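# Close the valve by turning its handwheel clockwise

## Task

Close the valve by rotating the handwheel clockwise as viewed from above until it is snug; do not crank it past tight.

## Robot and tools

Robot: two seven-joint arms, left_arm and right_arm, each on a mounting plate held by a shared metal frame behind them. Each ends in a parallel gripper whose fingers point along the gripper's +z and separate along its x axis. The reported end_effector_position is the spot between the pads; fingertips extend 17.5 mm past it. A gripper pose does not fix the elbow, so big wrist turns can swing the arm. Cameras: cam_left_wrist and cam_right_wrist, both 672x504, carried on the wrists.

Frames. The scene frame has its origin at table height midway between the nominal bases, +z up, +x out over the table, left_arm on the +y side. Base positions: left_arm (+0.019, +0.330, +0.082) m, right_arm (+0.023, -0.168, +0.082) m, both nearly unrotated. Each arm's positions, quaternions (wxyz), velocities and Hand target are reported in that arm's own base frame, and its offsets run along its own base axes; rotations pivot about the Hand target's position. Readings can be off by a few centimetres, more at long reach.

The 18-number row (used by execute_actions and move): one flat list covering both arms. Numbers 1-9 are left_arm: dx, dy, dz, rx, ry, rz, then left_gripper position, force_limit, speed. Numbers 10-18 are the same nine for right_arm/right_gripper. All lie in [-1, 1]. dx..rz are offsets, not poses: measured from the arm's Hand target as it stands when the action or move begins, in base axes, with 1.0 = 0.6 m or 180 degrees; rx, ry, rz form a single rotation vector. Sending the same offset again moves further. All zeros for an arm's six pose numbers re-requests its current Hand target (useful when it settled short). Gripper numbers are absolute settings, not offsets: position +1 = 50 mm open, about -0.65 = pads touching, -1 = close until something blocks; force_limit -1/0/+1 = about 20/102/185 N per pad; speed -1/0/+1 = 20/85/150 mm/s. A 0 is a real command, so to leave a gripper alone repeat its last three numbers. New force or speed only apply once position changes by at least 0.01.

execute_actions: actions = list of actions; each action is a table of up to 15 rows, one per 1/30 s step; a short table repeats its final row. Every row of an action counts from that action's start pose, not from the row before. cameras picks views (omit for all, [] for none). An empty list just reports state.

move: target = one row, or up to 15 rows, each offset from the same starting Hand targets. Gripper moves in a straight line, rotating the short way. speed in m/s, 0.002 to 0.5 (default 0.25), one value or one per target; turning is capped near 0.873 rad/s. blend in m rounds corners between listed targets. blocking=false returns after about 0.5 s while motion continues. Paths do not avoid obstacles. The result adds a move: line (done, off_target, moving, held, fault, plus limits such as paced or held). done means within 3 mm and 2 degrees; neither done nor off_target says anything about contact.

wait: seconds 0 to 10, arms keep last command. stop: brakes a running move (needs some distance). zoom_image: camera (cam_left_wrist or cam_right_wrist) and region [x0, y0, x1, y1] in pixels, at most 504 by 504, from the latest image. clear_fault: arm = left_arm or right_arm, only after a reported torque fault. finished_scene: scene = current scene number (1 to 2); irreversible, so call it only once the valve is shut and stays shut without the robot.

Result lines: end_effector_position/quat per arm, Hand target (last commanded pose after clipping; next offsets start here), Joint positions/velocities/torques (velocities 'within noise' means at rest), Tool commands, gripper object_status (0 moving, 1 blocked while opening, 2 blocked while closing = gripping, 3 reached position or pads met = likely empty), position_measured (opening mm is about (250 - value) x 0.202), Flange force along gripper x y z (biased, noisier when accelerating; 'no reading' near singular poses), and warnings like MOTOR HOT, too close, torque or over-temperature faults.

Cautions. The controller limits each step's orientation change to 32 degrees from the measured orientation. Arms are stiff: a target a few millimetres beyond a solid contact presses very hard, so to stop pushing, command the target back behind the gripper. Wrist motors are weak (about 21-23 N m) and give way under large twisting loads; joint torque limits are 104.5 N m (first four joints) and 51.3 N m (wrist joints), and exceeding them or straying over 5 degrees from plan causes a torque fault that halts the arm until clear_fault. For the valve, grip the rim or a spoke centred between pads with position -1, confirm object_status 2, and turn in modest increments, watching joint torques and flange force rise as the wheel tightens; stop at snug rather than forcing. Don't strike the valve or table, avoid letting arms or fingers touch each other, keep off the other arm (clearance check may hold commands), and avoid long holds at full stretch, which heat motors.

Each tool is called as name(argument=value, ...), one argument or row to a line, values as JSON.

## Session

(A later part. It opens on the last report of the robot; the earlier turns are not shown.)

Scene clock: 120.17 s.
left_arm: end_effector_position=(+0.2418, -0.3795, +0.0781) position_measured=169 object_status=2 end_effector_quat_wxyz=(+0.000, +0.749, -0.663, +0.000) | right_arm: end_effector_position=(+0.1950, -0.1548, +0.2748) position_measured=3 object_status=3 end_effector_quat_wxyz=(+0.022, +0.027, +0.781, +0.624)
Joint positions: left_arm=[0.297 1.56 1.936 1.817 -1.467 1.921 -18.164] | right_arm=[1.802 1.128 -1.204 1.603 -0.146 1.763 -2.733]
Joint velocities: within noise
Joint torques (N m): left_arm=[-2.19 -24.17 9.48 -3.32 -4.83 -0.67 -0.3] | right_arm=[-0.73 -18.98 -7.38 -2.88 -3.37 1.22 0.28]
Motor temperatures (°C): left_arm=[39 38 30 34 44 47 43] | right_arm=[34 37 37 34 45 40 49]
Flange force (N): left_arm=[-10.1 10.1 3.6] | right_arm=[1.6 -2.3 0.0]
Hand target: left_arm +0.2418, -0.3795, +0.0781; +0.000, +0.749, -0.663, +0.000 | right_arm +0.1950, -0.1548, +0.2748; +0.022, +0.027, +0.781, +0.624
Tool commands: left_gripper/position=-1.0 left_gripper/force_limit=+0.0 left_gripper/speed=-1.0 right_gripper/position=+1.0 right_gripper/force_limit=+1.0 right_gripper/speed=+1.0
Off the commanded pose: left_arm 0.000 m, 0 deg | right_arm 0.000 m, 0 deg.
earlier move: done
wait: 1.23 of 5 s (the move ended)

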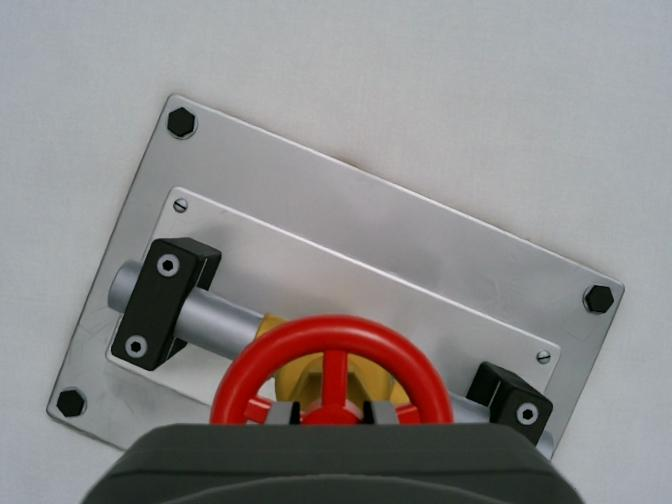

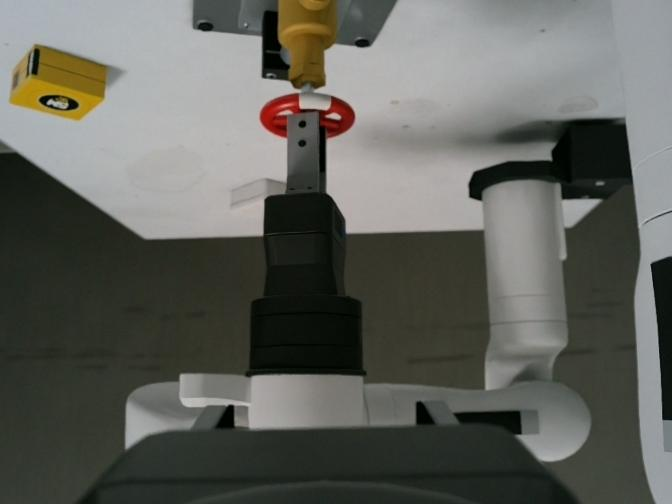

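move(
  target=[-0.001, 0.0008, -0.0013, 0, 0, -0.93, -1, 0, -1, 0, 0, 0, 0, 0, 0, 1, 1, 1],
  speed=0.25,
  blocking=false,
  cameras=[],
)

wait(
  seconds=0.7,
  cameras=[],
)

wait(
  seconds=0.7,
  cameras=[],
)

Scene clock: 121.80 s.
left_arm: end_effector_position=(+0.2418, -0.3795, +0.0781) position_measured=169 object_status=2 end_effector_quat_wxyz=(+0.000, +0.683, -0.731, +0.000) | right_arm: end_effector_position=(+0.1950, -0.1548, +0.2748) position_measured=3 object_status=3 end_effector_quat_wxyz=(+0.022, +0.027, +0.781, +0.624)
Joint positions: left_arm=[0.3 1.567 1.944 1.817 -1.472 1.931 -18.351] | right_arm=[1.802 1.128 -1.204 1.603 -0.146 1.763 -2.733]
Joint velocities: left_arm=[0.008 0.018 0.022 0 -0.012 0.025 -0.493] | right_arm=[within noise]
Joint torques (N m): left_arm=[-2.26 -24.08 9.98 -3.08 -4.49 -0.36 -0.18] | right_arm=[-0.74 -18.91 -7.4 -2.88 -3.37 1.23 0.27]
Motor temperatures (°C): left_arm=[39 38 30 34 44 47 43] | right_arm=[34 37 37 34 45 40 49]
Flange force (N): left_arm=[-6.7 11.0 4.8] | right_arm=[1.7 -2.2 0.1]
Hand target: left_arm +0.2418, -0.3795, +0.0781; +0.000, +0.670, -0.742, +0.000 | right_arm +0.1950, -0.1548, +0.2748; +0.022, +0.027, +0.781, +0.624
Tool commands: left_gripper/position=-1.0 left_gripper/force_limit=+0.0 left_gripper/speed=-1.0 right_gripper/position=+1.0 right_gripper/force_limit=+1.0 right_gripper/speed=+1.0
Off the commanded pose: left_arm 0.001 m, 157 deg | right_arm 0.000 m, 0 deg.
move: running
No camera images: "cameras" was empty.

Scene clock: 122.50 s.
left_arm: end_effector_position=(+0.2417, -0.3794, +0.0780) position_measured=169 object_status=2 end_effector_quat_wxyz=(+0.000, -0.546, +0.838, +0.000) | right_arm: end_effector_position=(+0.1950, -0.1548, +0.2748) position_measured=3 object_status=3 end_effector_quat_wxyz=(+0.022, +0.027, +0.781, +0.624)
Joint positions: left_arm=[0.306 1.579 1.958 1.817 -1.48 1.948 -18.697] | right_arm=[1.802 1.128 -1.204 1.603 -0.146 1.763 -2.733]
Joint velocities: left_arm=[0.007 0.016 0.021 0 -0.01 0.024 -0.493] | right_arm=[within noise]
Joint torques (N m): left_arm=[-1.87 -24.05 9.43 -2.66 -4.15 -0.68 -0.16] | right_arm=[-0.72 -18.97 -7.37 -2.87 -3.36 1.2 0.29]
Motor temperatures (°C): left_arm=[39 39 30 34 44 47 43] | right_arm=[34 37 37 34 45 40 49]
Flange force (N): left_arm=[-3.1 11.4 4.1] | right_arm=[1.6 -2.2 -0.1]
Hand target: left_arm +0.2417, -0.3794, +0.0780; +0.000, -0.531, +0.847, +0.000 | right_arm +0.1950, -0.1548, +0.2748; +0.022, +0.027, +0.781, +0.624
Tool commands: left_gripper/position=-1.0 left_gripper/force_limit=+0.0 left_gripper/speed=-1.0 right_gripper/position=+1.0 right_gripper/force_limit=+1.0 right_gripper/speed=+1.0
Off the commanded pose: left_arm 0.001 m, 137 deg | right_arm 0.000 m, 0 deg.
earlier move: running
wait: 0.70 s; no rest
No camera images: "cameras" was empty.

Scene clock: 123.20 s.
left_arm: end_effector_position=(+0.2416, -0.3794, +0.0779) position_measured=169 object_status=2 end_effector_quat_wxyz=(+0.000, -0.392, +0.920, +0.000) | right_arm: end_effector_position=(+0.1950, -0.1548, +0.2748) position_measured=3 object_status=3 end_effector_quat_wxyz=(+0.022, +0.027, +0.781, +0.624)
Joint positions: left_arm=[0.311 1.59 1.971 1.817 -1.487 1.964 -19.044] | right_arm=[1.802 1.128 -1.204 1.603 -0.146 1.763 -2.733]
Joint velocities: left_arm=[0.007 0.015 0.019 0.001 -0.01 0.023 -0.496] | right_arm=[within noise]
Joint torques (N m): left_arm=[-1.99 -23.97 9.19 -2.46 -4.13 -0.76 -0.12] | right_arm=[-0.71 -18.97 -7.4 -2.91 -3.39 1.22 0.25]
Motor temperatures (°C): left_arm=[39 39 30 34 44 46 43] | right_arm=[34 37 37 34 45 40 49]
Flange force (N): left_arm=[1.2 11.5 3.5] | right_arm=[1.7 -2.4 0.1]
Hand target: left_arm +0.2416, -0.3794, +0.0779; +0.000, -0.376, +0.926, +0.000 | right_arm +0.1950, -0.1548, +0.2748; +0.022, +0.027, +0.781, +0.624
Tool commands: left_gripper/position=-1.0 left_gripper/force_limit=+0.0 left_gripper/speed=-1.0 right_gripper/position=+1.0 right_gripper/force_limit=+1.0 right_gripper/speed=+1.0
Off the commanded pose: left_arm 0.001 m, 117 deg | right_arm 0.000 m, 0 deg.
earlier move: running
wait: 0.70 s; no rest
No camera images: "cameras" was empty.

wait(
  seconds=0.7,
  cameras=[],
)

wait(
  seconds=0.7,
  cameras=[],
)

wait(
  seconds=0.7,
  cameras=[],
)

wait(
  seconds=0.7,
  cameras=["cam_left_wrist"],
)

wait(
  seconds=5,
  cameras=["cam_left_wrist", "cam_right_wrist"],
)

zoom_image(
  camera="cam_right_wrist",
  region=[240, 60, 380, 200],
)

Scene clock: 124.37 s.
left_arm: end_effector_position=(+0.2415, -0.3793, +0.0777) position_measured=169 object_status=2 end_effector_quat_wxyz=(+0.000, -0.112, +0.994, +0.000) | right_arm: end_effector_position=(+0.1950, -0.1548, +0.2748) position_measured=3 object_status=3 end_effector_quat_wxyz=(+0.022, +0.027, +0.781, +0.624)
Joint positions: left_arm=[0.319 1.606 1.991 1.818 -1.499 1.988 -19.622] | right_arm=[1.802 1.128 -1.204 1.603 -0.146 1.763 -2.733]
Joint velocities: left_arm=[0.007 0.013 0.016 0 -0.01 0.019 -0.497] | right_arm=[within noise]
Joint torques (N m): left_arm=[-2.05 -23.66 9.17 -1.99 -3.49 -0.81 -0.46] | right_arm=[-0.71 -18.99 -7.39 -2.89 -3.33 1.22 0.29]
Motor temperatures (°C): left_arm=[39 39 30 34 44 46 43] | right_arm=[34 37 37 34 45 40 49]
Flange force (N): left_arm=[7.8 7.9 3.7] | right_arm=[1.5 -2.3 0.0]
Hand target: left_arm +0.2415, -0.3793, +0.0777; +0.000, -0.095, +0.995, +0.000 | right_arm +0.1950, -0.1548, +0.2748; +0.022, +0.027, +0.781, +0.624
Tool commands: left_gripper/position=-1.0 left_gripper/force_limit=+0.0 left_gripper/speed=-1.0 right_gripper/position=+1.0 right_gripper/force_limit=+1.0 right_gripper/speed=+1.0
Off the commanded pose: left_arm 0.001 m, 83 deg | right_arm 0.000 m, 0 deg.
earlier move: running
wait: 0.70 s; no rest
No camera images: "cameras" was empty.

Scene clock: 125.07 s.
left_arm: end_effector_position=(+0.2414, -0.3792, +0.0776) position_measured=169 object_status=2 end_effector_quat_wxyz=(+0.000, +0.062, +0.998, +0.000) | right_arm: end_effector_position=(+0.1950, -0.1548, +0.2748) position_measured=3 object_status=3 end_effector_quat_wxyz=(+0.022, +0.027, +0.781, +0.624)
Joint positions: left_arm=[0.323 1.615 2.003 1.818 -1.506 2.001 -19.969] | right_arm=[1.802 1.128 -1.204 1.603 -0.146 1.763 -2.733]
Joint velocities: left_arm=[0.006 0.012 0.015 -0.001 -0.01 0.018 -0.499] | right_arm=[within noise]
Joint torques (N m): left_arm=[-1.6 -23.42 9.43 -1.99 -3.47 -0.55 -0.36] | right_arm=[-0.74 -18.96 -7.37 -2.91 -3.36 1.22 0.26]
Motor temperatures (°C): left_arm=[39 39 30 34 44 46 43] | right_arm=[34 37 37 34 45 40 49]
Flange force (N): left_arm=[9.5 5.5 4.0] | right_arm=[1.7 -2.3 0.2]
Hand target: left_arm +0.2414, -0.3792, +0.0776; +0.000, +0.079, +0.997, +0.000 | right_arm +0.1950, -0.1548, +0.2748; +0.022, +0.027, +0.781, +0.624
Tool commands: left_gripper/position=-1.0 left_gripper/force_limit=+0.0 left_gripper/speed=-1.0 right_gripper/position=+1.0 right_gripper/force_limit=+1.0 right_gripper/speed=+1.0
Off the commanded pose: left_arm 0.000 m, 63 deg | right_arm 0.000 m, 0 deg.
earlier move: running
wait: 0.70 s; no rest
No camera images: "cameras" was empty.

Scene clock: 125.77 s.
left_arm: end_effector_position=(+0.2414, -0.3792, +0.0775) position_measured=169 object_status=2 end_effector_quat_wxyz=(+0.001, +0.234, +0.972, +0.000) | right_arm: end_effector_position=(+0.1950, -0.1548, +0.2748) position_measured=3 object_status=3 end_effector_quat_wxyz=(+0.022, +0.027, +0.781, +0.624)
Joint positions: left_arm=[0.327 1.623 2.013 1.819 -1.512 2.013 -20.316] | right_arm=[1.802 1.128 -1.204 1.603 -0.146 1.763 -2.733]
Joint velocities: left_arm=[0.006 0.011 0.013 0.001 -0.009 0.017 -0.495] | right_arm=[within noise]
Joint torques (N m): left_arm=[-2.2 -23.59 9.4 -1.57 -3.21 -0.75 -0.09] | right_arm=[-0.71 -18.92 -7.37 -2.88 -3.38 1.21 0.24]
Motor temperatures (°C): left_arm=[39 39 30 34 44 46 43] | right_arm=[34 37 37 34 45 40 49]
Flange force (N): left_arm=[8.8 0.1 4.1] | right_arm=[1.6 -2.2 0.0]
Hand target: left_arm +0.2414, -0.3792, +0.0775; +0.000, +0.251, +0.968, +0.000 | right_arm +0.1950, -0.1548, +0.2748; +0.022, +0.027, +0.781, +0.624
Tool commands: left_gripper/position=-1.0 left_gripper/force_limit=+0.0 left_gripper/speed=-1.0 right_gripper/position=+1.0 right_gripper/force_limit=+1.0 right_gripper/speed=+1.0
Off the commanded pose: left_arm 0.000 m, 43 deg | right_arm 0.000 m, 0 deg.
earlier move: running
wait: 0.70 s; no rest
No camera images: "cameras" was empty.

Scene clock: 126.47 s.
left_arm: end_effector_position=(+0.2413, -0.3791, +0.0774) position_measured=169 object_status=2 end_effector_quat_wxyz=(+0.001, +0.399, +0.917, +0.000) | right_arm: end_effector_position=(+0.1950, -0.1548, +0.2748) position_measured=3 object_status=3 end_effector_quat_wxyz=(+0.022, +0.027, +0.781, +0.624)
Joint positions: left_arm=[0.331 1.631 2.023 1.819 -1.517 2.024 -20.663] | right_arm=[1.802 1.128 -1.204 1.603 -0.146 1.763 -2.733]
Joint velocities: left_arm=[0.005 0.01 0.015 0.001 -0.006 0.014 -0.495] | right_arm=[within noise]
Joint torques (N m): left_arm=[-1.37 -23.54 8.82 -1.55 -2.91 -0.57 -0.29] | right_arm=[-0.73 -18.97 -7.41 -2.88 -3.37 1.24 0.26]
Motor temperatures (°C): left_arm=[39 39 30 34 44 46 43] | right_arm=[34 37 37 34 45 40 49]
Flange force (N): left_arm=[9.4 -1.2 4.3] | right_arm=[1.6 -2.3 0.1]
Hand target: left_arm +0.2413, -0.3791, +0.0774; +0.000, +0.415, +0.910, +0.000 | right_arm +0.1950, -0.1548, +0.2748; +0.022, +0.027, +0.781, +0.624
Tool commands: left_gripper/position=-1.0 left_gripper/force_limit=+0.0 left_gripper/speed=-1.0 right_gripper/position=+1.0 right_gripper/force_limit=+1.0 right_gripper/speed=+1.0
Off the commanded pose: left_arm 0.000 m, 23 deg | right_arm 0.000 m, 0 deg.
earlier move: running
wait: 0.70 s; no rest
Images, in order (width x height): cam_left_wrist 672x504.

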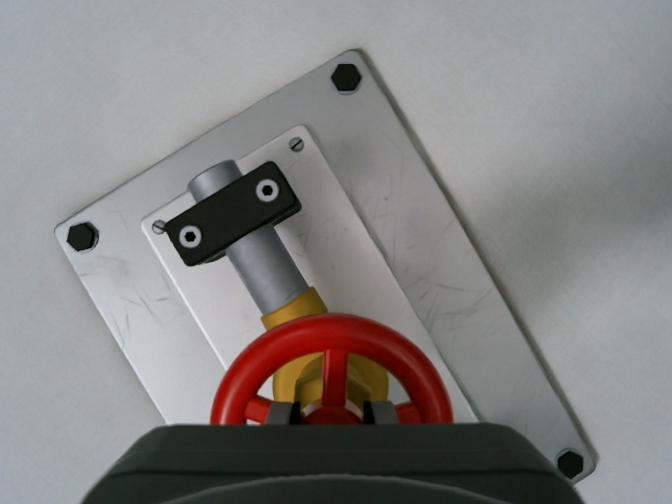

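Scene clock: 127.50 s.
left_arm: end_effector_position=(+0.2413, -0.3791, +0.0773) position_measured=169 object_status=2 end_effector_quat_wxyz=(+0.000, +0.576, +0.817, +0.000) | right_arm: end_effector_position=(+0.1950, -0.1548, +0.2748) position_measured=3 object_status=3 end_effector_quat_wxyz=(+0.022, +0.027, +0.781, +0.624)
Joint positions: left_arm=[0.335 1.639 2.033 1.819 -1.523 2.036 -21.07] | right_arm=[1.802 1.128 -1.204 1.603 -0.146 1.763 -2.733]
Joint velocities: within noise
Joint torques (N m): left_arm=[-1.42 -23.33 8.86 -1.36 -3 -0.6 -0.28] | right_arm=[-0.7 -18.92 -7.34 -2.93 -3.37 1.23 0.26]
Motor temperatures (°C): left_arm=[39 39 30 34 44 46 43] | right_arm=[34 37 37 34 45 40 49]
Flange force (N): left_arm=[7.8 -5.0 3.6] | right_arm=[1.7 -2.2 0.3]
Hand target: left_arm +0.2412, -0.3790, +0.0773; +0.000, +0.576, +0.817, +0.000 | right_arm +0.1950, -0.1548, +0.2748; +0.022, +0.027, +0.781, +0.624
Tool commands: left_gripper/position=-1.0 left_gripper/force_limit=+0.0 left_gripper/speed=-1.0 right_gripper/position=+1.0 right_gripper/force_limit=+1.0 right_gripper/speed=+1.0
Off the commanded pose: left_arm 0.000 m, 0 deg | right_arm 0.000 m, 0 deg.
earlier move: done
wait: 1.03 of 5 s (the move ended)

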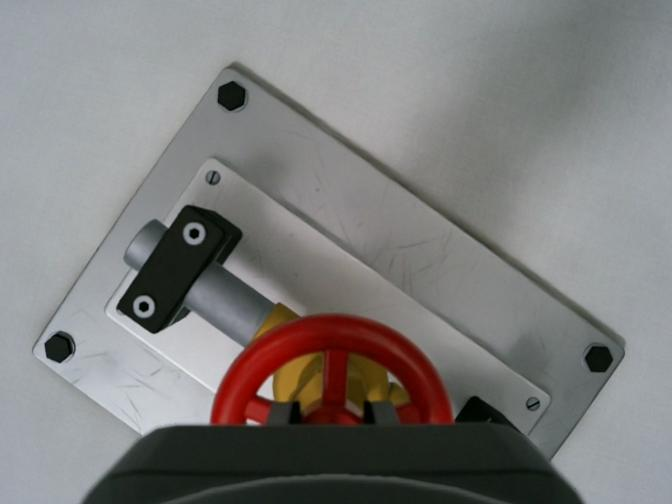

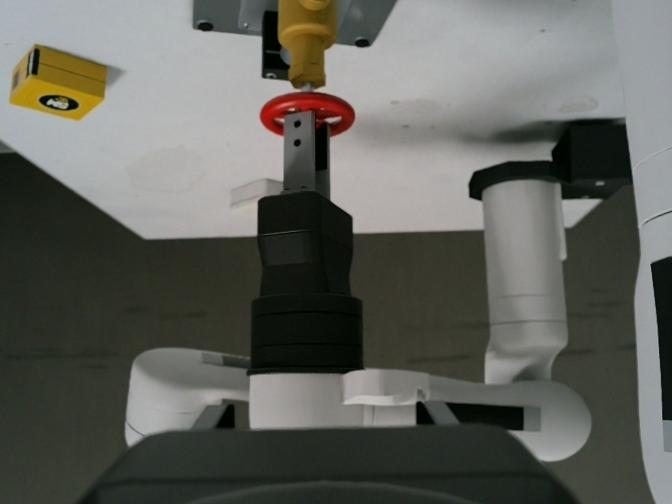

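Scaled by 3.600.

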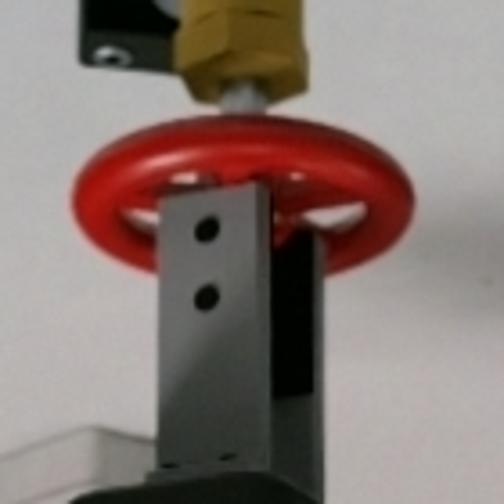

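move(
  target=[-0.0008, 0.0006, -0.0013, 0, 0, -0.93, -1, 0, -1, 0, 0, 0, 0, 0, 0, 1, 1, 1],
  speed=0.25,
  blocking=false,
  cameras=[],
)

wait(
  seconds=0.7,
  cameras=[],
)

wait(
  seconds=0.7,
  cameras=[],
)

wait(
  seconds=0.7,
  cameras=[],
)

Scene clock: 129.37 s.
left_arm: end_effector_position=(+0.2412, -0.3790, +0.0773) position_measured=169 object_status=2 end_effector_quat_wxyz=(+0.001, +0.651, +0.759, +0.000) | right_arm: end_effector_position=(+0.1950, -0.1548, +0.2748) position_measured=3 object_status=3 end_effector_quat_wxyz=(+0.022, +0.027, +0.781, +0.624)
Joint positions: left_arm=[0.337 1.643 2.038 1.82 -1.526 2.041 -21.259] | right_arm=[1.802 1.128 -1.204 1.603 -0.146 1.763 -2.733]
Joint velocities: left_arm=[0.005 0.009 0.011 0.001 -0.007 0.013 -0.495] | right_arm=[within noise]
Joint torques (N m): left_arm=[-1.57 -23.58 9.18 -1.33 -2.6 -0.71 -0.16] | right_arm=[-0.71 -19 -7.4 -2.85 -3.35 1.22 0.26]
Motor temperatures (°C): left_arm=[39 39 30 34 44 46 43] | right_arm=[34 37 37 34 45 40 49]
Flange force (N): left_arm=[5.7 -5.9 5.1] | right_arm=[1.5 -2.4 -0.1]
Hand target: left_arm +0.2412, -0.3790, +0.0773; +0.000, +0.664, +0.748, +0.000 | right_arm +0.1950, -0.1548, +0.2748; +0.022, +0.027, +0.781, +0.624
Tool commands: left_gripper/position=-1.0 left_gripper/force_limit=+0.0 left_gripper/speed=-1.0 right_gripper/position=+1.0 right_gripper/force_limit=+1.0 right_gripper/speed=+1.0
Off the commanded pose: left_arm 0.001 m, 157 deg | right_arm 0.000 m, 0 deg.
move: running
No camera images: "cameras" was empty.

Scene clock: 130.07 s.
left_arm: end_effector_position=(+0.2411, -0.3790, +0.0772) position_measured=169 object_status=2 end_effector_quat_wxyz=(+0.001, +0.773, +0.635, +0.000) | right_arm: end_effector_position=(+0.1950, -0.1548, +0.2748) position_measured=3 object_status=3 end_effector_quat_wxyz=(+0.022, +0.027, +0.781, +0.624)
Joint positions: left_arm=[0.34 1.649 2.046 1.821 -1.531 2.05 -21.606] | right_arm=[1.802 1.128 -1.204 1.603 -0.146 1.763 -2.733]
Joint velocities: left_arm=[0.004 0.009 0.011 0.002 -0.006 0.012 -0.497] | right_arm=[within noise]
Joint torques (N m): left_arm=[-1.07 -22.96 9.05 -1.11 -2.45 -0.56 -0.49] | right_arm=[-0.7 -18.99 -7.42 -2.84 -3.37 1.21 0.26]
Motor temperatures (°C): left_arm=[39 39 30 34 44 46 43] | right_arm=[34 37 37 34 45 40 49]
Flange force (N): left_arm=[3.8 -7.7 4.1] | right_arm=[1.5 -2.4 -0.2]
Hand target: left_arm +0.2411, -0.3790, +0.0772; +0.000, +0.784, +0.621, +0.000 | right_arm +0.1950, -0.1548, +0.2748; +0.022, +0.027, +0.781, +0.624
Tool commands: left_gripper/position=-1.0 left_gripper/force_limit=+0.0 left_gripper/speed=-1.0 right_gripper/position=+1.0 right_gripper/force_limit=+1.0 right_gripper/speed=+1.0
Off the commanded pose: left_arm 0.001 m, 137 deg | right_arm 0.000 m, 0 deg.
earlier move: running
wait: 0.70 s; no rest
No camera images: "cameras" was empty.

Scene clock: 130.77 s.
left_arm: end_effector_position=(+0.2411, -0.3789, +0.0771) position_measured=169 object_status=2 end_effector_quat_wxyz=(+0.001, +0.871, +0.491, +0.000) | right_arm: end_effector_position=(+0.1950, -0.1548, +0.2748) position_measured=3 object_status=3 end_effector_quat_wxyz=(+0.022, +0.027, +0.781, +0.624)
Joint positions: left_arm=[0.343 1.655 2.053 1.821 -1.535 2.059 -21.954] | right_arm=[1.802 1.128 -1.204 1.603 -0.146 1.763 -2.733]
Joint velocities: left_arm=[0.004 0.008 0.011 0.002 -0.005 0.012 -0.494] | right_arm=[within noise]
Joint torques (N m): left_arm=[-0.68 -22.48 8.96 -0.89 -2.06 -0.4 -0.39] | right_arm=[-0.7 -18.96 -7.37 -2.85 -3.39 1.23 0.27]
Motor temperatures (°C): left_arm=[39 39 31 34 44 46 43] | right_arm=[34 37 37 34 45 40 49]
Flange force (N): left_arm=[1.2 -6.9 4.0] | right_arm=[1.5 -2.3 0.0]
Hand target: left_arm +0.2411, -0.3789, +0.0771; +0.000, +0.880, +0.476, +0.000 | right_arm +0.1950, -0.1548, +0.2748; +0.022, +0.027, +0.781, +0.624
Tool commands: left_gripper/position=-1.0 left_gripper/force_limit=+0.0 left_gripper/speed=-1.0 right_gripper/position=+1.0 right_gripper/force_limit=+1.0 right_gripper/speed=+1.0
Off the commanded pose: left_arm 0.001 m, 117 deg | right_arm 0.000 m, 0 deg.
earlier move: running
wait: 0.70 s; no rest
No camera images: "cameras" was empty.

Scene clock: 131.47 s.
left_arm: end_effector_position=(+0.2410, -0.3789, +0.0770) position_measured=169 object_status=2 end_effector_quat_wxyz=(+0.001, +0.943, +0.332, +0.000) | right_arm: end_effector_position=(+0.1950, -0.1548, +0.2748) position_measured=3 object_status=3 end_effector_quat_wxyz=(+0.022, +0.027, +0.781, +0.624)
Joint positions: left_arm=[0.346 1.66 2.06 1.822 -1.539 2.066 -22.302] | right_arm=[1.802 1.128 -1.204 1.603 -0.146 1.763 -2.733]
Joint velocities: left_arm=[0.004 0.007 0.009 0 -0.005 0.01 -0.497] | right_arm=[within noise]
Joint torques (N m): left_arm=[-0.75 -22.78 8.92 -0.7 -1.8 -0.53 -0.39] | right_arm=[-0.7 -18.99 -7.36 -2.85 -3.35 1.24 0.28]
Motor temperatures (°C): left_arm=[39 39 31 34 44 46 43] | right_arm=[34 37 37 34 45 40 49]
Flange force (N): left_arm=[-1.3 -6.1 4.7] | right_arm=[1.5 -2.3 0.0]
Hand target: left_arm +0.2410, -0.3789, +0.0770; +0.000, +0.949, +0.316, +0.000 | right_arm +0.1950, -0.1548, +0.2748; +0.022, +0.027, +0.781, +0.624
Tool commands: left_gripper/position=-1.0 left_gripper/force_limit=+0.0 left_gripper/speed=-1.0 right_gripper/position=+1.0 right_gripper/force_limit=+1.0 right_gripper/speed=+1.0
Off the commanded pose: left_arm 0.001 m, 97 deg | right_arm 0.000 m, 0 deg.
earlier move: running
wait: 0.70 s; no rest
No camera images: "cameras" was empty.

wait(
  seconds=0.7,
  cameras=["cam_left_wrist"],
)

Scene clock: 133.37 s.
left_arm: end_effector_position=(+0.2409, -0.3788, +0.0768) position_measured=169 object_status=2 end_effector_quat_wxyz=(+0.000, +0.991, -0.134, +0.000) | right_arm: end_effector_position=(+0.1950, -0.1548, +0.2748) position_measured=3 object_status=3 end_effector_quat_wxyz=(+0.022, +0.027, +0.781, +0.624)
Joint positions: left_arm=[0.353 1.673 2.076 1.822 -1.548 2.085 -23.247] | right_arm=[1.802 1.128 -1.204 1.603 -0.146 1.763 -2.733]
Joint velocities: left_arm=[0.003 0.006 0.005 0 -0.004 0.008 -0.498] | right_arm=[within noise]
Joint torques (N m): left_arm=[-0.55 -22.69 8.4 -0.34 -1.51 -0.7 -0.22] | right_arm=[-0.7 -18.95 -7.36 -2.85 -3.35 1.21 0.27]
Motor temperatures (°C): left_arm=[39 39 31 34 44 46 43] | right_arm=[34 37 37 34 45 40 49]
Flange force (N): left_arm=[-4.1 -2.4 4.2] | right_arm=[1.5 -2.2 -0.1]
Hand target: left_arm +0.2409, -0.3788, +0.0768; +0.000, +0.989, -0.151, +0.000 | right_arm +0.1950, -0.1548, +0.2748; +0.022, +0.027, +0.781, +0.624
Tool commands: left_gripper/position=-1.0 left_gripper/force_limit=+0.0 left_gripper/speed=-1.0 right_gripper/position=+1.0 right_gripper/force_limit=+1.0 right_gripper/speed=+1.0
Off the commanded pose: left_arm 0.000 m, 42 deg | right_arm 0.000 m, 0 deg.
earlier move: running
wait: 0.70 s; no rest
Images, in order (width x height): cam_left_wrist 672x504.

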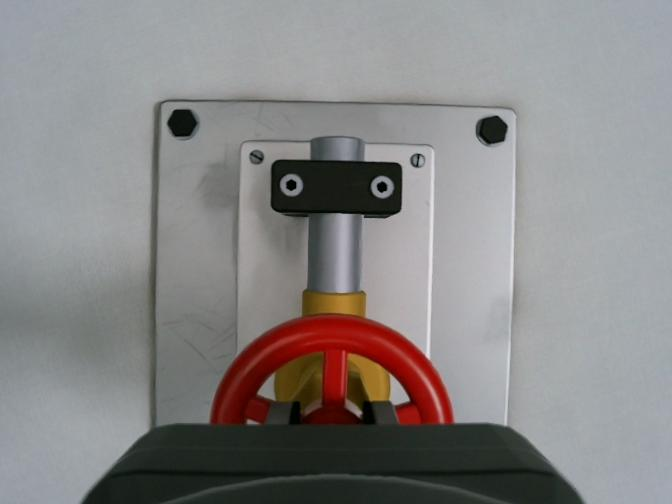

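wait(
  seconds=1.6,
  cameras=[],
)

zoom_image(
  camera="cam_right_wrist",
  region=[240, 60, 380, 200],
)

Scene clock: 135.07 s.
left_arm: end_effector_position=(+0.2408, -0.3787, +0.0766) position_measured=169 object_status=2 end_effector_quat_wxyz=(+0.000, +0.875, -0.483, +0.000) | right_arm: end_effector_position=(+0.1950, -0.1548, +0.2748) position_measured=3 object_status=3 end_effector_quat_wxyz=(+0.022, +0.027, +0.781, +0.624)
Joint positions: left_arm=[0.358 1.681 2.087 1.821 -1.553 2.097 -23.987] | right_arm=[1.802 1.128 -1.204 1.603 -0.146 1.763 -2.733]
Joint velocities: within noise
Joint torques (N m): left_arm=[-0.24 -22.46 8.24 -0.15 -1.19 -0.62 -0.31] | right_arm=[-0.72 -18.94 -7.41 -2.87 -3.37 1.22 0.29]
Motor temperatures (°C): left_arm=[39 39 31 34 44 46 43] | right_arm=[34 37 37 34 45 40 49]
Flange force (N): left_arm=[-4.2 0.5 4.2] | right_arm=[1.6 -2.3 0.0]
Hand target: left_arm +0.2407, -0.3787, +0.0766; +0.000, +0.875, -0.483, +0.000 | right_arm +0.1950, -0.1548, +0.2748; +0.022, +0.027, +0.781, +0.624
Tool commands: left_gripper/position=-1.0 left_gripper/force_limit=+0.0 left_gripper/speed=-1.0 right_gripper/position=+1.0 right_gripper/force_limit=+1.0 right_gripper/speed=+1.0
Off the commanded pose: left_arm 0.000 m, 0 deg | right_arm 0.000 m, 0 deg.
earlier move: done
wait: 1.37 of 1.6 s (the move ended)
No camera images: "cameras" was empty.

This scene's latest camera images include none from cam_right_wrist. They are from: cam_left_wrist. cam_right_wrist's image comes with the result of a call that names it in "cameras".

wait(
  seconds=0.05,
  cameras=["cam_right_wrist"],
)

zoom_image(
  camera="cam_right_wrist",
  region=[240, 60, 380, 200],
)

Scene clock: 136.80 s.
left_arm: end_effector_position=(+0.2407, -0.3787, +0.0766) position_measured=169 object_status=2 end_effector_quat_wxyz=(+0.000, +0.875, -0.483, +0.000) | right_arm: end_effector_position=(+0.1950, -0.1548, +0.2748) position_measured=3 object_status=3 end_effector_quat_wxyz=(+0.022, +0.027, +0.781, +0.624)
Joint positions: left_arm=[0.358 1.681 2.087 1.821 -1.553 2.097 -23.987] | right_arm=[1.802 1.128 -1.204 1.603 -0.146 1.763 -2.733]
Joint velocities: within noise
Joint torques (N m): left_arm=[-0.3 -22.34 8.06 -0.2 -1.23 -0.56 -0.29] | right_arm=[-0.66 -18.93 -7.4 -2.91 -3.36 1.23 0.28]
Motor temperatures (°C): left_arm=[39 39 31 34 44 46 43] | right_arm=[34 37 37 34 45 40 49]
Flange force (N): left_arm=[-4.3 0.6 3.7] | right_arm=[1.5 -2.2 0.2]
Hand target: left_arm +0.2408, -0.3787, +0.0766; +0.000, +0.875, -0.483, +0.000 | right_arm +0.1950, -0.1548, +0.2748; +0.022, +0.027, +0.781, +0.624
Tool commands: left_gripper/position=-1.0 left_gripper/force_limit=+0.0 left_gripper/speed=-1.0 right_gripper/position=+1.0 right_gripper/force_limit=+1.0 right_gripper/speed=+1.0
Off the commanded pose: left_arm 0.000 m, 0 deg | right_arm 0.000 m, 0 deg.
wait: 0.07 s; at rest from the start
Images, in order (width x height): cam_right_wrist 672x504.

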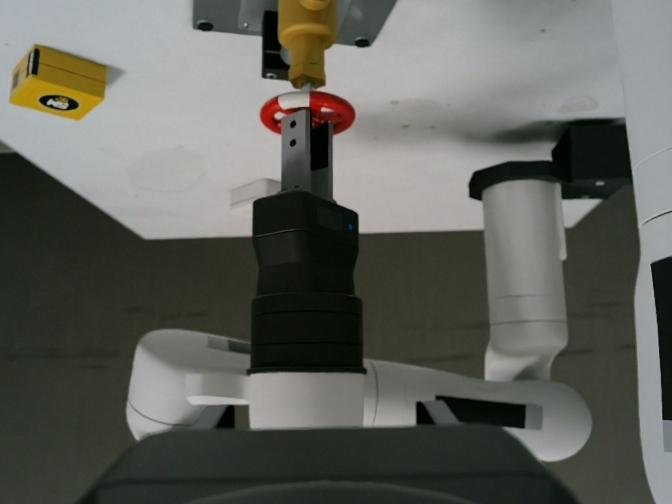

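Scaled by 3.600.

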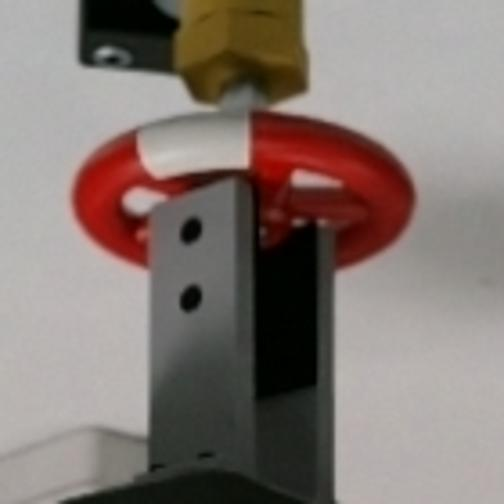

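move(
  target=[
    [0,0,0,0,0,0,0.03,0,-1, 0,0,0,0,0,0,1,1,1],
    [0,0,0.033,0,0,0.64,0.03,0,-1, 0,0,0,0,0,0,1,1,1],
    [0,0,0.033,0,0,-0.7,0.03,0,-1, 0,0,0,0,0,0,1,1,1],
    [0,0,0.033,0,0,-0.02,0.03,0,-1, 0,0,0,0,0,0,1,1,1],
  ],
  speed=0.45,
  cameras=["cam_left_wrist"],
)

Scene clock: 146.67 s.
left_arm: end_effector_position=(+0.2407, -0.3787, +0.0964) position_measured=148 object_status=3 end_effector_quat_wxyz=(+0.000, +0.860, -0.511, +0.000) | right_arm: end_effector_position=(+0.1950, -0.1548, +0.2748) position_measured=3 object_status=3 end_effector_quat_wxyz=(+0.022, +0.027, +0.781, +0.624)
Joint positions: left_arm=[0.258 1.414 1.825 1.804 -1.355 1.777 -17.817] | right_arm=[1.802 1.128 -1.204 1.603 -0.146 1.763 -2.733]
Joint velocities: within noise
Joint torques (N m): left_arm=[-0.01 -18.53 7.54 -1.36 0.43 -0.11 0.11] | right_arm=[-0.71 -18.95 -7.36 -2.9 -3.35 1.22 0.26]
Motor temperatures (°C): left_arm=[39 39 31 34 44 46 43] | right_arm=[34 37 37 34 45 40 49]
Flange force (N): left_arm=[2.1 -1.0 -0.9] | right_arm=[1.6 -2.2 0.1]
Hand target: left_arm +0.2407, -0.3787, +0.0964; +0.000, +0.860, -0.511, +0.000 | right_arm +0.1950, -0.1548, +0.2748; +0.022, +0.027, +0.781, +0.624
Off the commanded pose: left_arm 0.000 m, 0 deg | right_arm 0.000 m, 0 deg.
move: done
Images, in order (width x height): cam_left_wrist 672x504.

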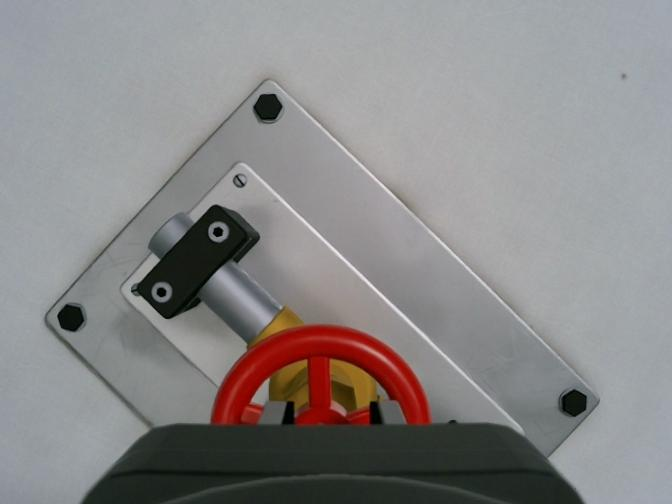

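move(
  target=[
    [0,0.0002,-0.033,0,0,0,0.03,0,-1, 0,0,0,0,0,0,1,1,1],
    [0,0.0002,-0.033,0,0,0,-1,0,-1, 0,0,0,0,0,0,1,1,1],
    [0,0.0002,-0.0338,0,0,-0.66,-1,0,-1, 0,0,0,0,0,0,1,1,1],
    [0,0.0002,-0.0347,0,0,0.67,-1,0,-1, 0,0,0,0,0,0,1,1,1],
  ],
  speed=[0.1,0.25,0.25,0.25],
  blocking=false,
  cameras=[],
)

wait(
  seconds=2.0,
  cameras=[],
)

Scene clock: 148.30 s.
left_arm: end_effector_position=(+0.2408, -0.3787, +0.0779) position_measured=148 object_status=3 end_effector_quat_wxyz=(+0.000, +0.860, -0.511, +0.000) | right_arm: end_effector_position=(+0.1950, -0.1548, +0.2748) position_measured=3 object_status=3 end_effector_quat_wxyz=(+0.022, +0.027, +0.781, +0.624)
Joint positions: left_arm=[0.256 1.445 1.8 1.824 -1.388 1.758 -17.81] | right_arm=[1.802 1.128 -1.204 1.603 -0.146 1.763 -2.733]
Joint velocities: left_arm=[-0.003 0.038 -0.03 0.026 -0.049 -0.027 0.009] | right_arm=[within noise]
Joint torques (N m): left_arm=[0.3 -10.67 1.29 -0.47 -0.55 -0.86 -0.03] | right_arm=[-0.68 -19 -7.4 -2.9 -3.36 1.22 0.28]
Motor temperatures (°C): left_arm=[39 39 31 34 44 46 43] | right_arm=[34 37 37 34 45 40 49]
Flange force (N): left_arm=[-1.5 -0.9 -25.6] | right_arm=[1.5 -2.4 0.1]
Hand target: left_arm +0.2408, -0.3786, +0.0766; +0.000, +0.860, -0.511, +0.000 | right_arm +0.1950, -0.1548, +0.2748; +0.022, +0.027, +0.781, +0.624
Tool commands: left_gripper/position=+0.03 left_gripper/force_limit=+0.0 left_gripper/speed=-1.0 right_gripper/position=+1.0 right_gripper/force_limit=+1.0 right_gripper/speed=+1.0
Off the commanded pose: left_arm 0.002 m, 121 deg | right_arm 0.000 m, 0 deg.
move: running; path passed 1 of 4 targets; target 2's new numbers were not sent
No camera images: "cameras" was empty.

Scene clock: 150.30 s.
left_arm: end_effector_position=(+0.2408, -0.3786, +0.0764) position_measured=169 object_status=2 end_effector_quat_wxyz=(+0.000, -0.674, +0.738, +0.000) | right_arm: end_effector_position=(+0.1950, -0.1548, +0.2748) position_measured=3 object_status=3 end_effector_quat_wxyz=(+0.022, +0.027, +0.781, +0.624)
Joint positions: left_arm=[0.266 1.48 1.836 1.825 -1.413 1.803 -18.39] | right_arm=[1.802 1.128 -1.204 1.603 -0.146 1.763 -2.733]
Joint velocities: left_arm=[0.009 0.027 0.031 -0.001 -0.018 0.036 -0.492] | right_arm=[within noise]
Joint torques (N m): left_arm=[1.12 -19.65 9.22 -0.43 0.99 -0.68 -0.52] | right_arm=[-0.73 -18.98 -7.39 -2.87 -3.36 1.22 0.26]
Motor temperatures (°C): left_arm=[39 39 31 34 44 46 43] | right_arm=[34 37 37 34 46 40 49]
Flange force (N): left_arm=[0.7 -3.0 3.6] | right_arm=[1.6 -2.3 0.0]
Hand target: left_arm +0.2407, -0.3786, +0.0764; +0.000, -0.662, +0.750, +0.000 | right_arm +0.1950, -0.1548, +0.2748; +0.022, +0.027, +0.781, +0.624
Tool commands: left_gripper/position=-1.0 left_gripper/force_limit=+0.0 left_gripper/speed=-1.0 right_gripper/position=+1.0 right_gripper/force_limit=+1.0 right_gripper/speed=+1.0
Off the commanded pose: left_arm 0.001 m, 154 deg | right_arm 0.000 m, 0 deg.
earlier move: running; path passed 2 of 4 targets
wait: 2.00 s; no rest
No camera images: "cameras" was empty.

wait(
  seconds=0.7,
  cameras=["cam_left_wrist"],
)

wait(
  seconds=0.7,
  cameras=[],
)

Scene clock: 151.27 s.
left_arm: end_effector_position=(+0.2407, -0.3786, +0.0763) position_measured=169 object_status=2 end_effector_quat_wxyz=(+0.000, -0.478, +0.878, +0.000) | right_arm: end_effector_position=(+0.1950, -0.1548, +0.2748) position_measured=3 object_status=3 end_effector_quat_wxyz=(+0.022, +0.027, +0.781, +0.624)
Joint positions: left_arm=[0.274 1.505 1.864 1.824 -1.429 1.837 -18.866] | right_arm=[1.802 1.128 -1.204 1.603 -0.146 1.763 -2.733]
Joint velocities: left_arm=[0.009 0.024 0.027 0 -0.016 0.035 -0.491] | right_arm=[within noise]
Joint torques (N m): left_arm=[1.33 -19.51 8.5 -0.13 1.01 -0.45 -0.27] | right_arm=[-0.72 -18.97 -7.35 -2.9 -3.35 1.22 0.26]
Motor temperatures (°C): left_arm=[39 39 31 34 44 46 43] | right_arm=[34 37 37 34 46 40 49]
Flange force (N): left_arm=[-1.5 -3.9 2.5] | right_arm=[1.6 -2.2 0.1]
Hand target: left_arm +0.2408, -0.3786, +0.0763; +0.000, -0.463, +0.886, +0.000 | right_arm +0.1950, -0.1548, +0.2748; +0.022, +0.027, +0.781, +0.624
Tool commands: left_gripper/position=-1.0 left_gripper/force_limit=+0.0 left_gripper/speed=-1.0 right_gripper/position=+1.0 right_gripper/force_limit=+1.0 right_gripper/speed=+1.0
Off the commanded pose: left_arm 0.001 m, 178 deg | right_arm 0.000 m, 0 deg.
earlier move: running; path passed 2 of 4 targets
wait: 0.70 s; no rest
Images, in order (width x height): cam_left_wrist 672x504.

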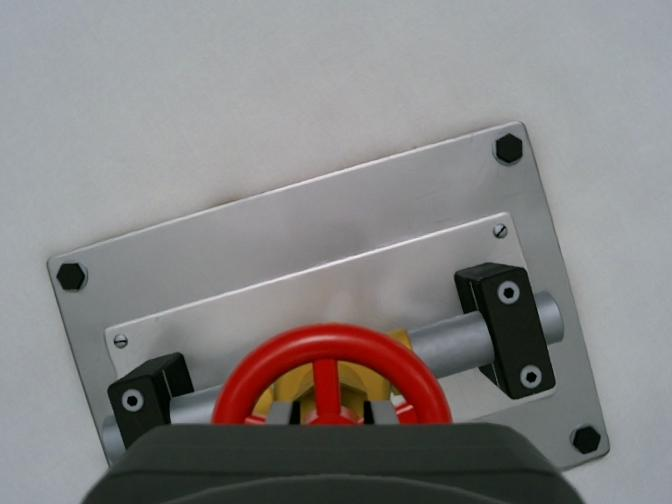

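Scene clock: 151.97 s.
left_arm: end_effector_position=(+0.2407, -0.3786, +0.0762) position_measured=169 object_status=2 end_effector_quat_wxyz=(+0.000, -0.318, +0.948, +0.000) | right_arm: end_effector_position=(+0.1950, -0.1548, +0.2748) position_measured=3 object_status=3 end_effector_quat_wxyz=(+0.022, +0.027, +0.781, +0.624)
Joint positions: left_arm=[0.28 1.522 1.883 1.824 -1.441 1.86 -19.212] | right_arm=[1.802 1.128 -1.204 1.603 -0.146 1.763 -2.733]
Joint velocities: left_arm=[0.009 0.022 0.027 0 -0.017 0.032 -0.494] | right_arm=[within noise]
Joint torques (N m): left_arm=[1.89 -19.67 8.53 0.79 0.64 -0.97 -1.85] | right_arm=[-0.71 -18.95 -7.38 -2.88 -3.35 1.22 0.28]
Motor temperatures (°C): left_arm=[39 39 31 34 44 46 43] | right_arm=[34 37 37 34 46 40 49]
Flange force (N): left_arm=[-0.8 -0.7 1.1] | right_arm=[1.6 -2.2 0.0]
Hand target: left_arm +0.2407, -0.3786, +0.0762; +0.000, -0.302, +0.953, +0.000 | right_arm +0.1950, -0.1548, +0.2748; +0.022, +0.027, +0.781, +0.624
Tool commands: left_gripper/position=-1.0 left_gripper/force_limit=+0.0 left_gripper/speed=-1.0 right_gripper/position=+1.0 right_gripper/force_limit=+1.0 right_gripper/speed=+1.0
Off the commanded pose: left_arm 0.001 m, 158 deg | right_arm 0.000 m, 0 deg.
earlier move: running; path passed 2 of 4 targets
wait: 0.70 s; no rest
No camera images: "cameras" was empty.

Torque −1.85: tightening. Stop.

stop(
  cameras=["cam_left_wrist"],
)

Scene clock: 152.60 s.
left_arm: end_effector_position=(+0.2408, -0.3786, +0.0762) position_measured=169 object_status=2 end_effector_quat_wxyz=(+0.000, -0.222, +0.975, +0.000) | right_arm: end_effector_position=(+0.1950, -0.1548, +0.2748) position_measured=3 object_status=3 end_effector_quat_wxyz=(+0.022, +0.027, +0.781, +0.624)
Joint positions: left_arm=[0.284 1.531 1.894 1.823 -1.446 1.873 -19.412] | right_arm=[1.802 1.128 -1.204 1.603 -0.146 1.763 -2.733]
Joint velocities: within noise
Joint torques (N m): left_arm=[2.65 -19.89 8.53 1.45 0.52 -0.64 -2.43] | right_arm=[-0.71 -18.97 -7.35 -2.86 -3.35 1.23 0.27]
Motor temperatures (°C): left_arm=[39 39 31 34 44 46 43] | right_arm=[34 37 37 34 46 40 49]
Flange force (N): left_arm=[-1.1 -0.1 1.2] | right_arm=[1.5 -2.2 0.0]
Hand target: left_arm +0.2408, -0.3786, +0.0762; +0.000, -0.222, +0.975, +0.000 (not the last commanded pose) | right_arm +0.1950, -0.1548, +0.2748; +0.022, +0.027, +0.781, +0.624
Tool commands: left_gripper/position=-1.0 left_gripper/force_limit=+0.0 left_gripper/speed=-1.0 right_gripper/position=+1.0 right_gripper/force_limit=+1.0 right_gripper/speed=+1.0
Off the commanded pose: left_arm 0.001 m, 146 deg | right_arm 0.000 m, 0 deg.
earlier move: stopped; path passed 2 of 4 targets
Images, in order (width x height): cam_left_wrist 672x504.

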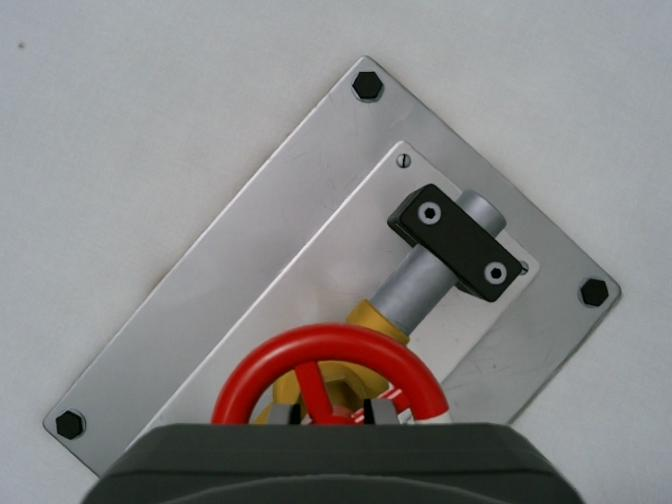

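move(
  target=[
    [0,0,0,0,0,0,0.05,0,-1, 0,0,0,0,0,0,1,1,1],
    [0,0,0.05,0,0,0,0.05,0,-1, 0,0,0,0,0,0,1,1,1],
  ],
  speed=0.1,
  cameras=["cam_left_wrist", "cam_right_wrist"],
)

zoom_image(
  camera="cam_right_wrist",
  region=[240, 60, 380, 200],
)

Scene clock: 155.40 s.
left_arm: end_effector_position=(+0.2408, -0.3786, +0.1062) position_measured=145 object_status=3 end_effector_quat_wxyz=(+0.000, -0.222, +0.975, +0.000) | right_arm: end_effector_position=(+0.1950, -0.1548, +0.2748) position_measured=3 object_status=3 end_effector_quat_wxyz=(+0.022, +0.027, +0.781, +0.624)
Joint positions: left_arm=[0.29 1.479 1.933 1.791 -1.393 1.901 -19.416] | right_arm=[1.802 1.128 -1.204 1.603 -0.146 1.763 -2.733]
Joint velocities: within noise
Joint torques (N m): left_arm=[0.02 -18.89 7.36 -0.86 0.43 -0.27 0.05] | right_arm=[-0.7 -18.93 -7.4 -2.95 -3.37 1.22 0.29]
Motor temperatures (°C): left_arm=[39 39 31 34 44 46 43] | right_arm=[34 37 37 34 46 40 49]
Flange force (N): left_arm=[-1.2 -2.3 -1.0] | right_arm=[1.7 -2.2 0.3]
Hand target: left_arm +0.2408, -0.3786, +0.1062; +0.000, -0.222, +0.975, +0.000 | right_arm +0.1950, -0.1548, +0.2748; +0.022, +0.027, +0.781, +0.624
Off the commanded pose: left_arm 0.000 m, 0 deg | right_arm 0.000 m, 0 deg.
move: done

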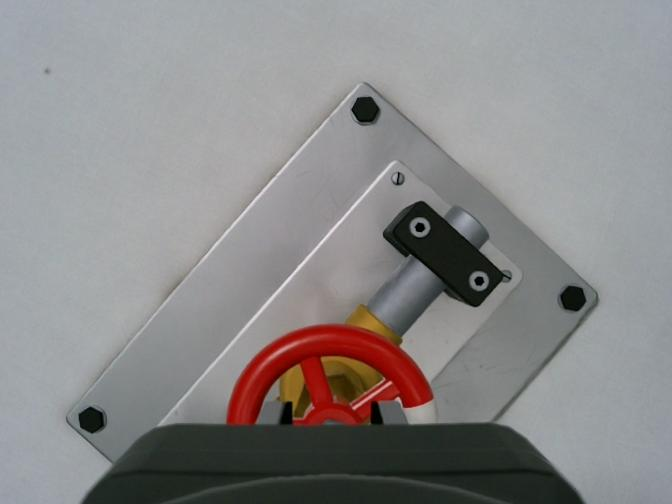

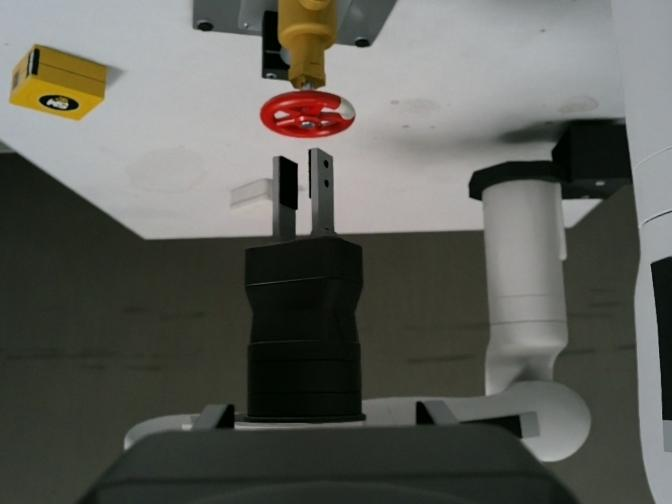

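Scaled by 3.600.

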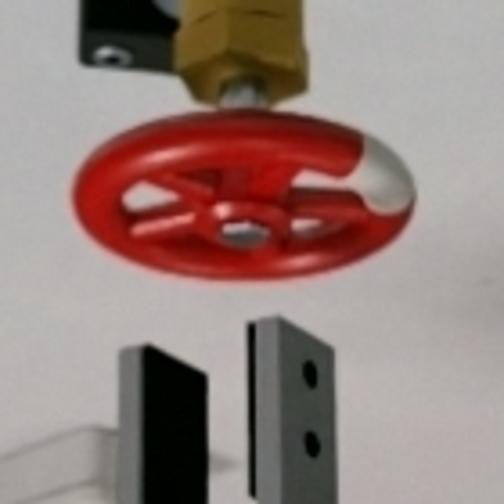

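finished_scene(
  scene=1,
)

The scene is finished: the task was done.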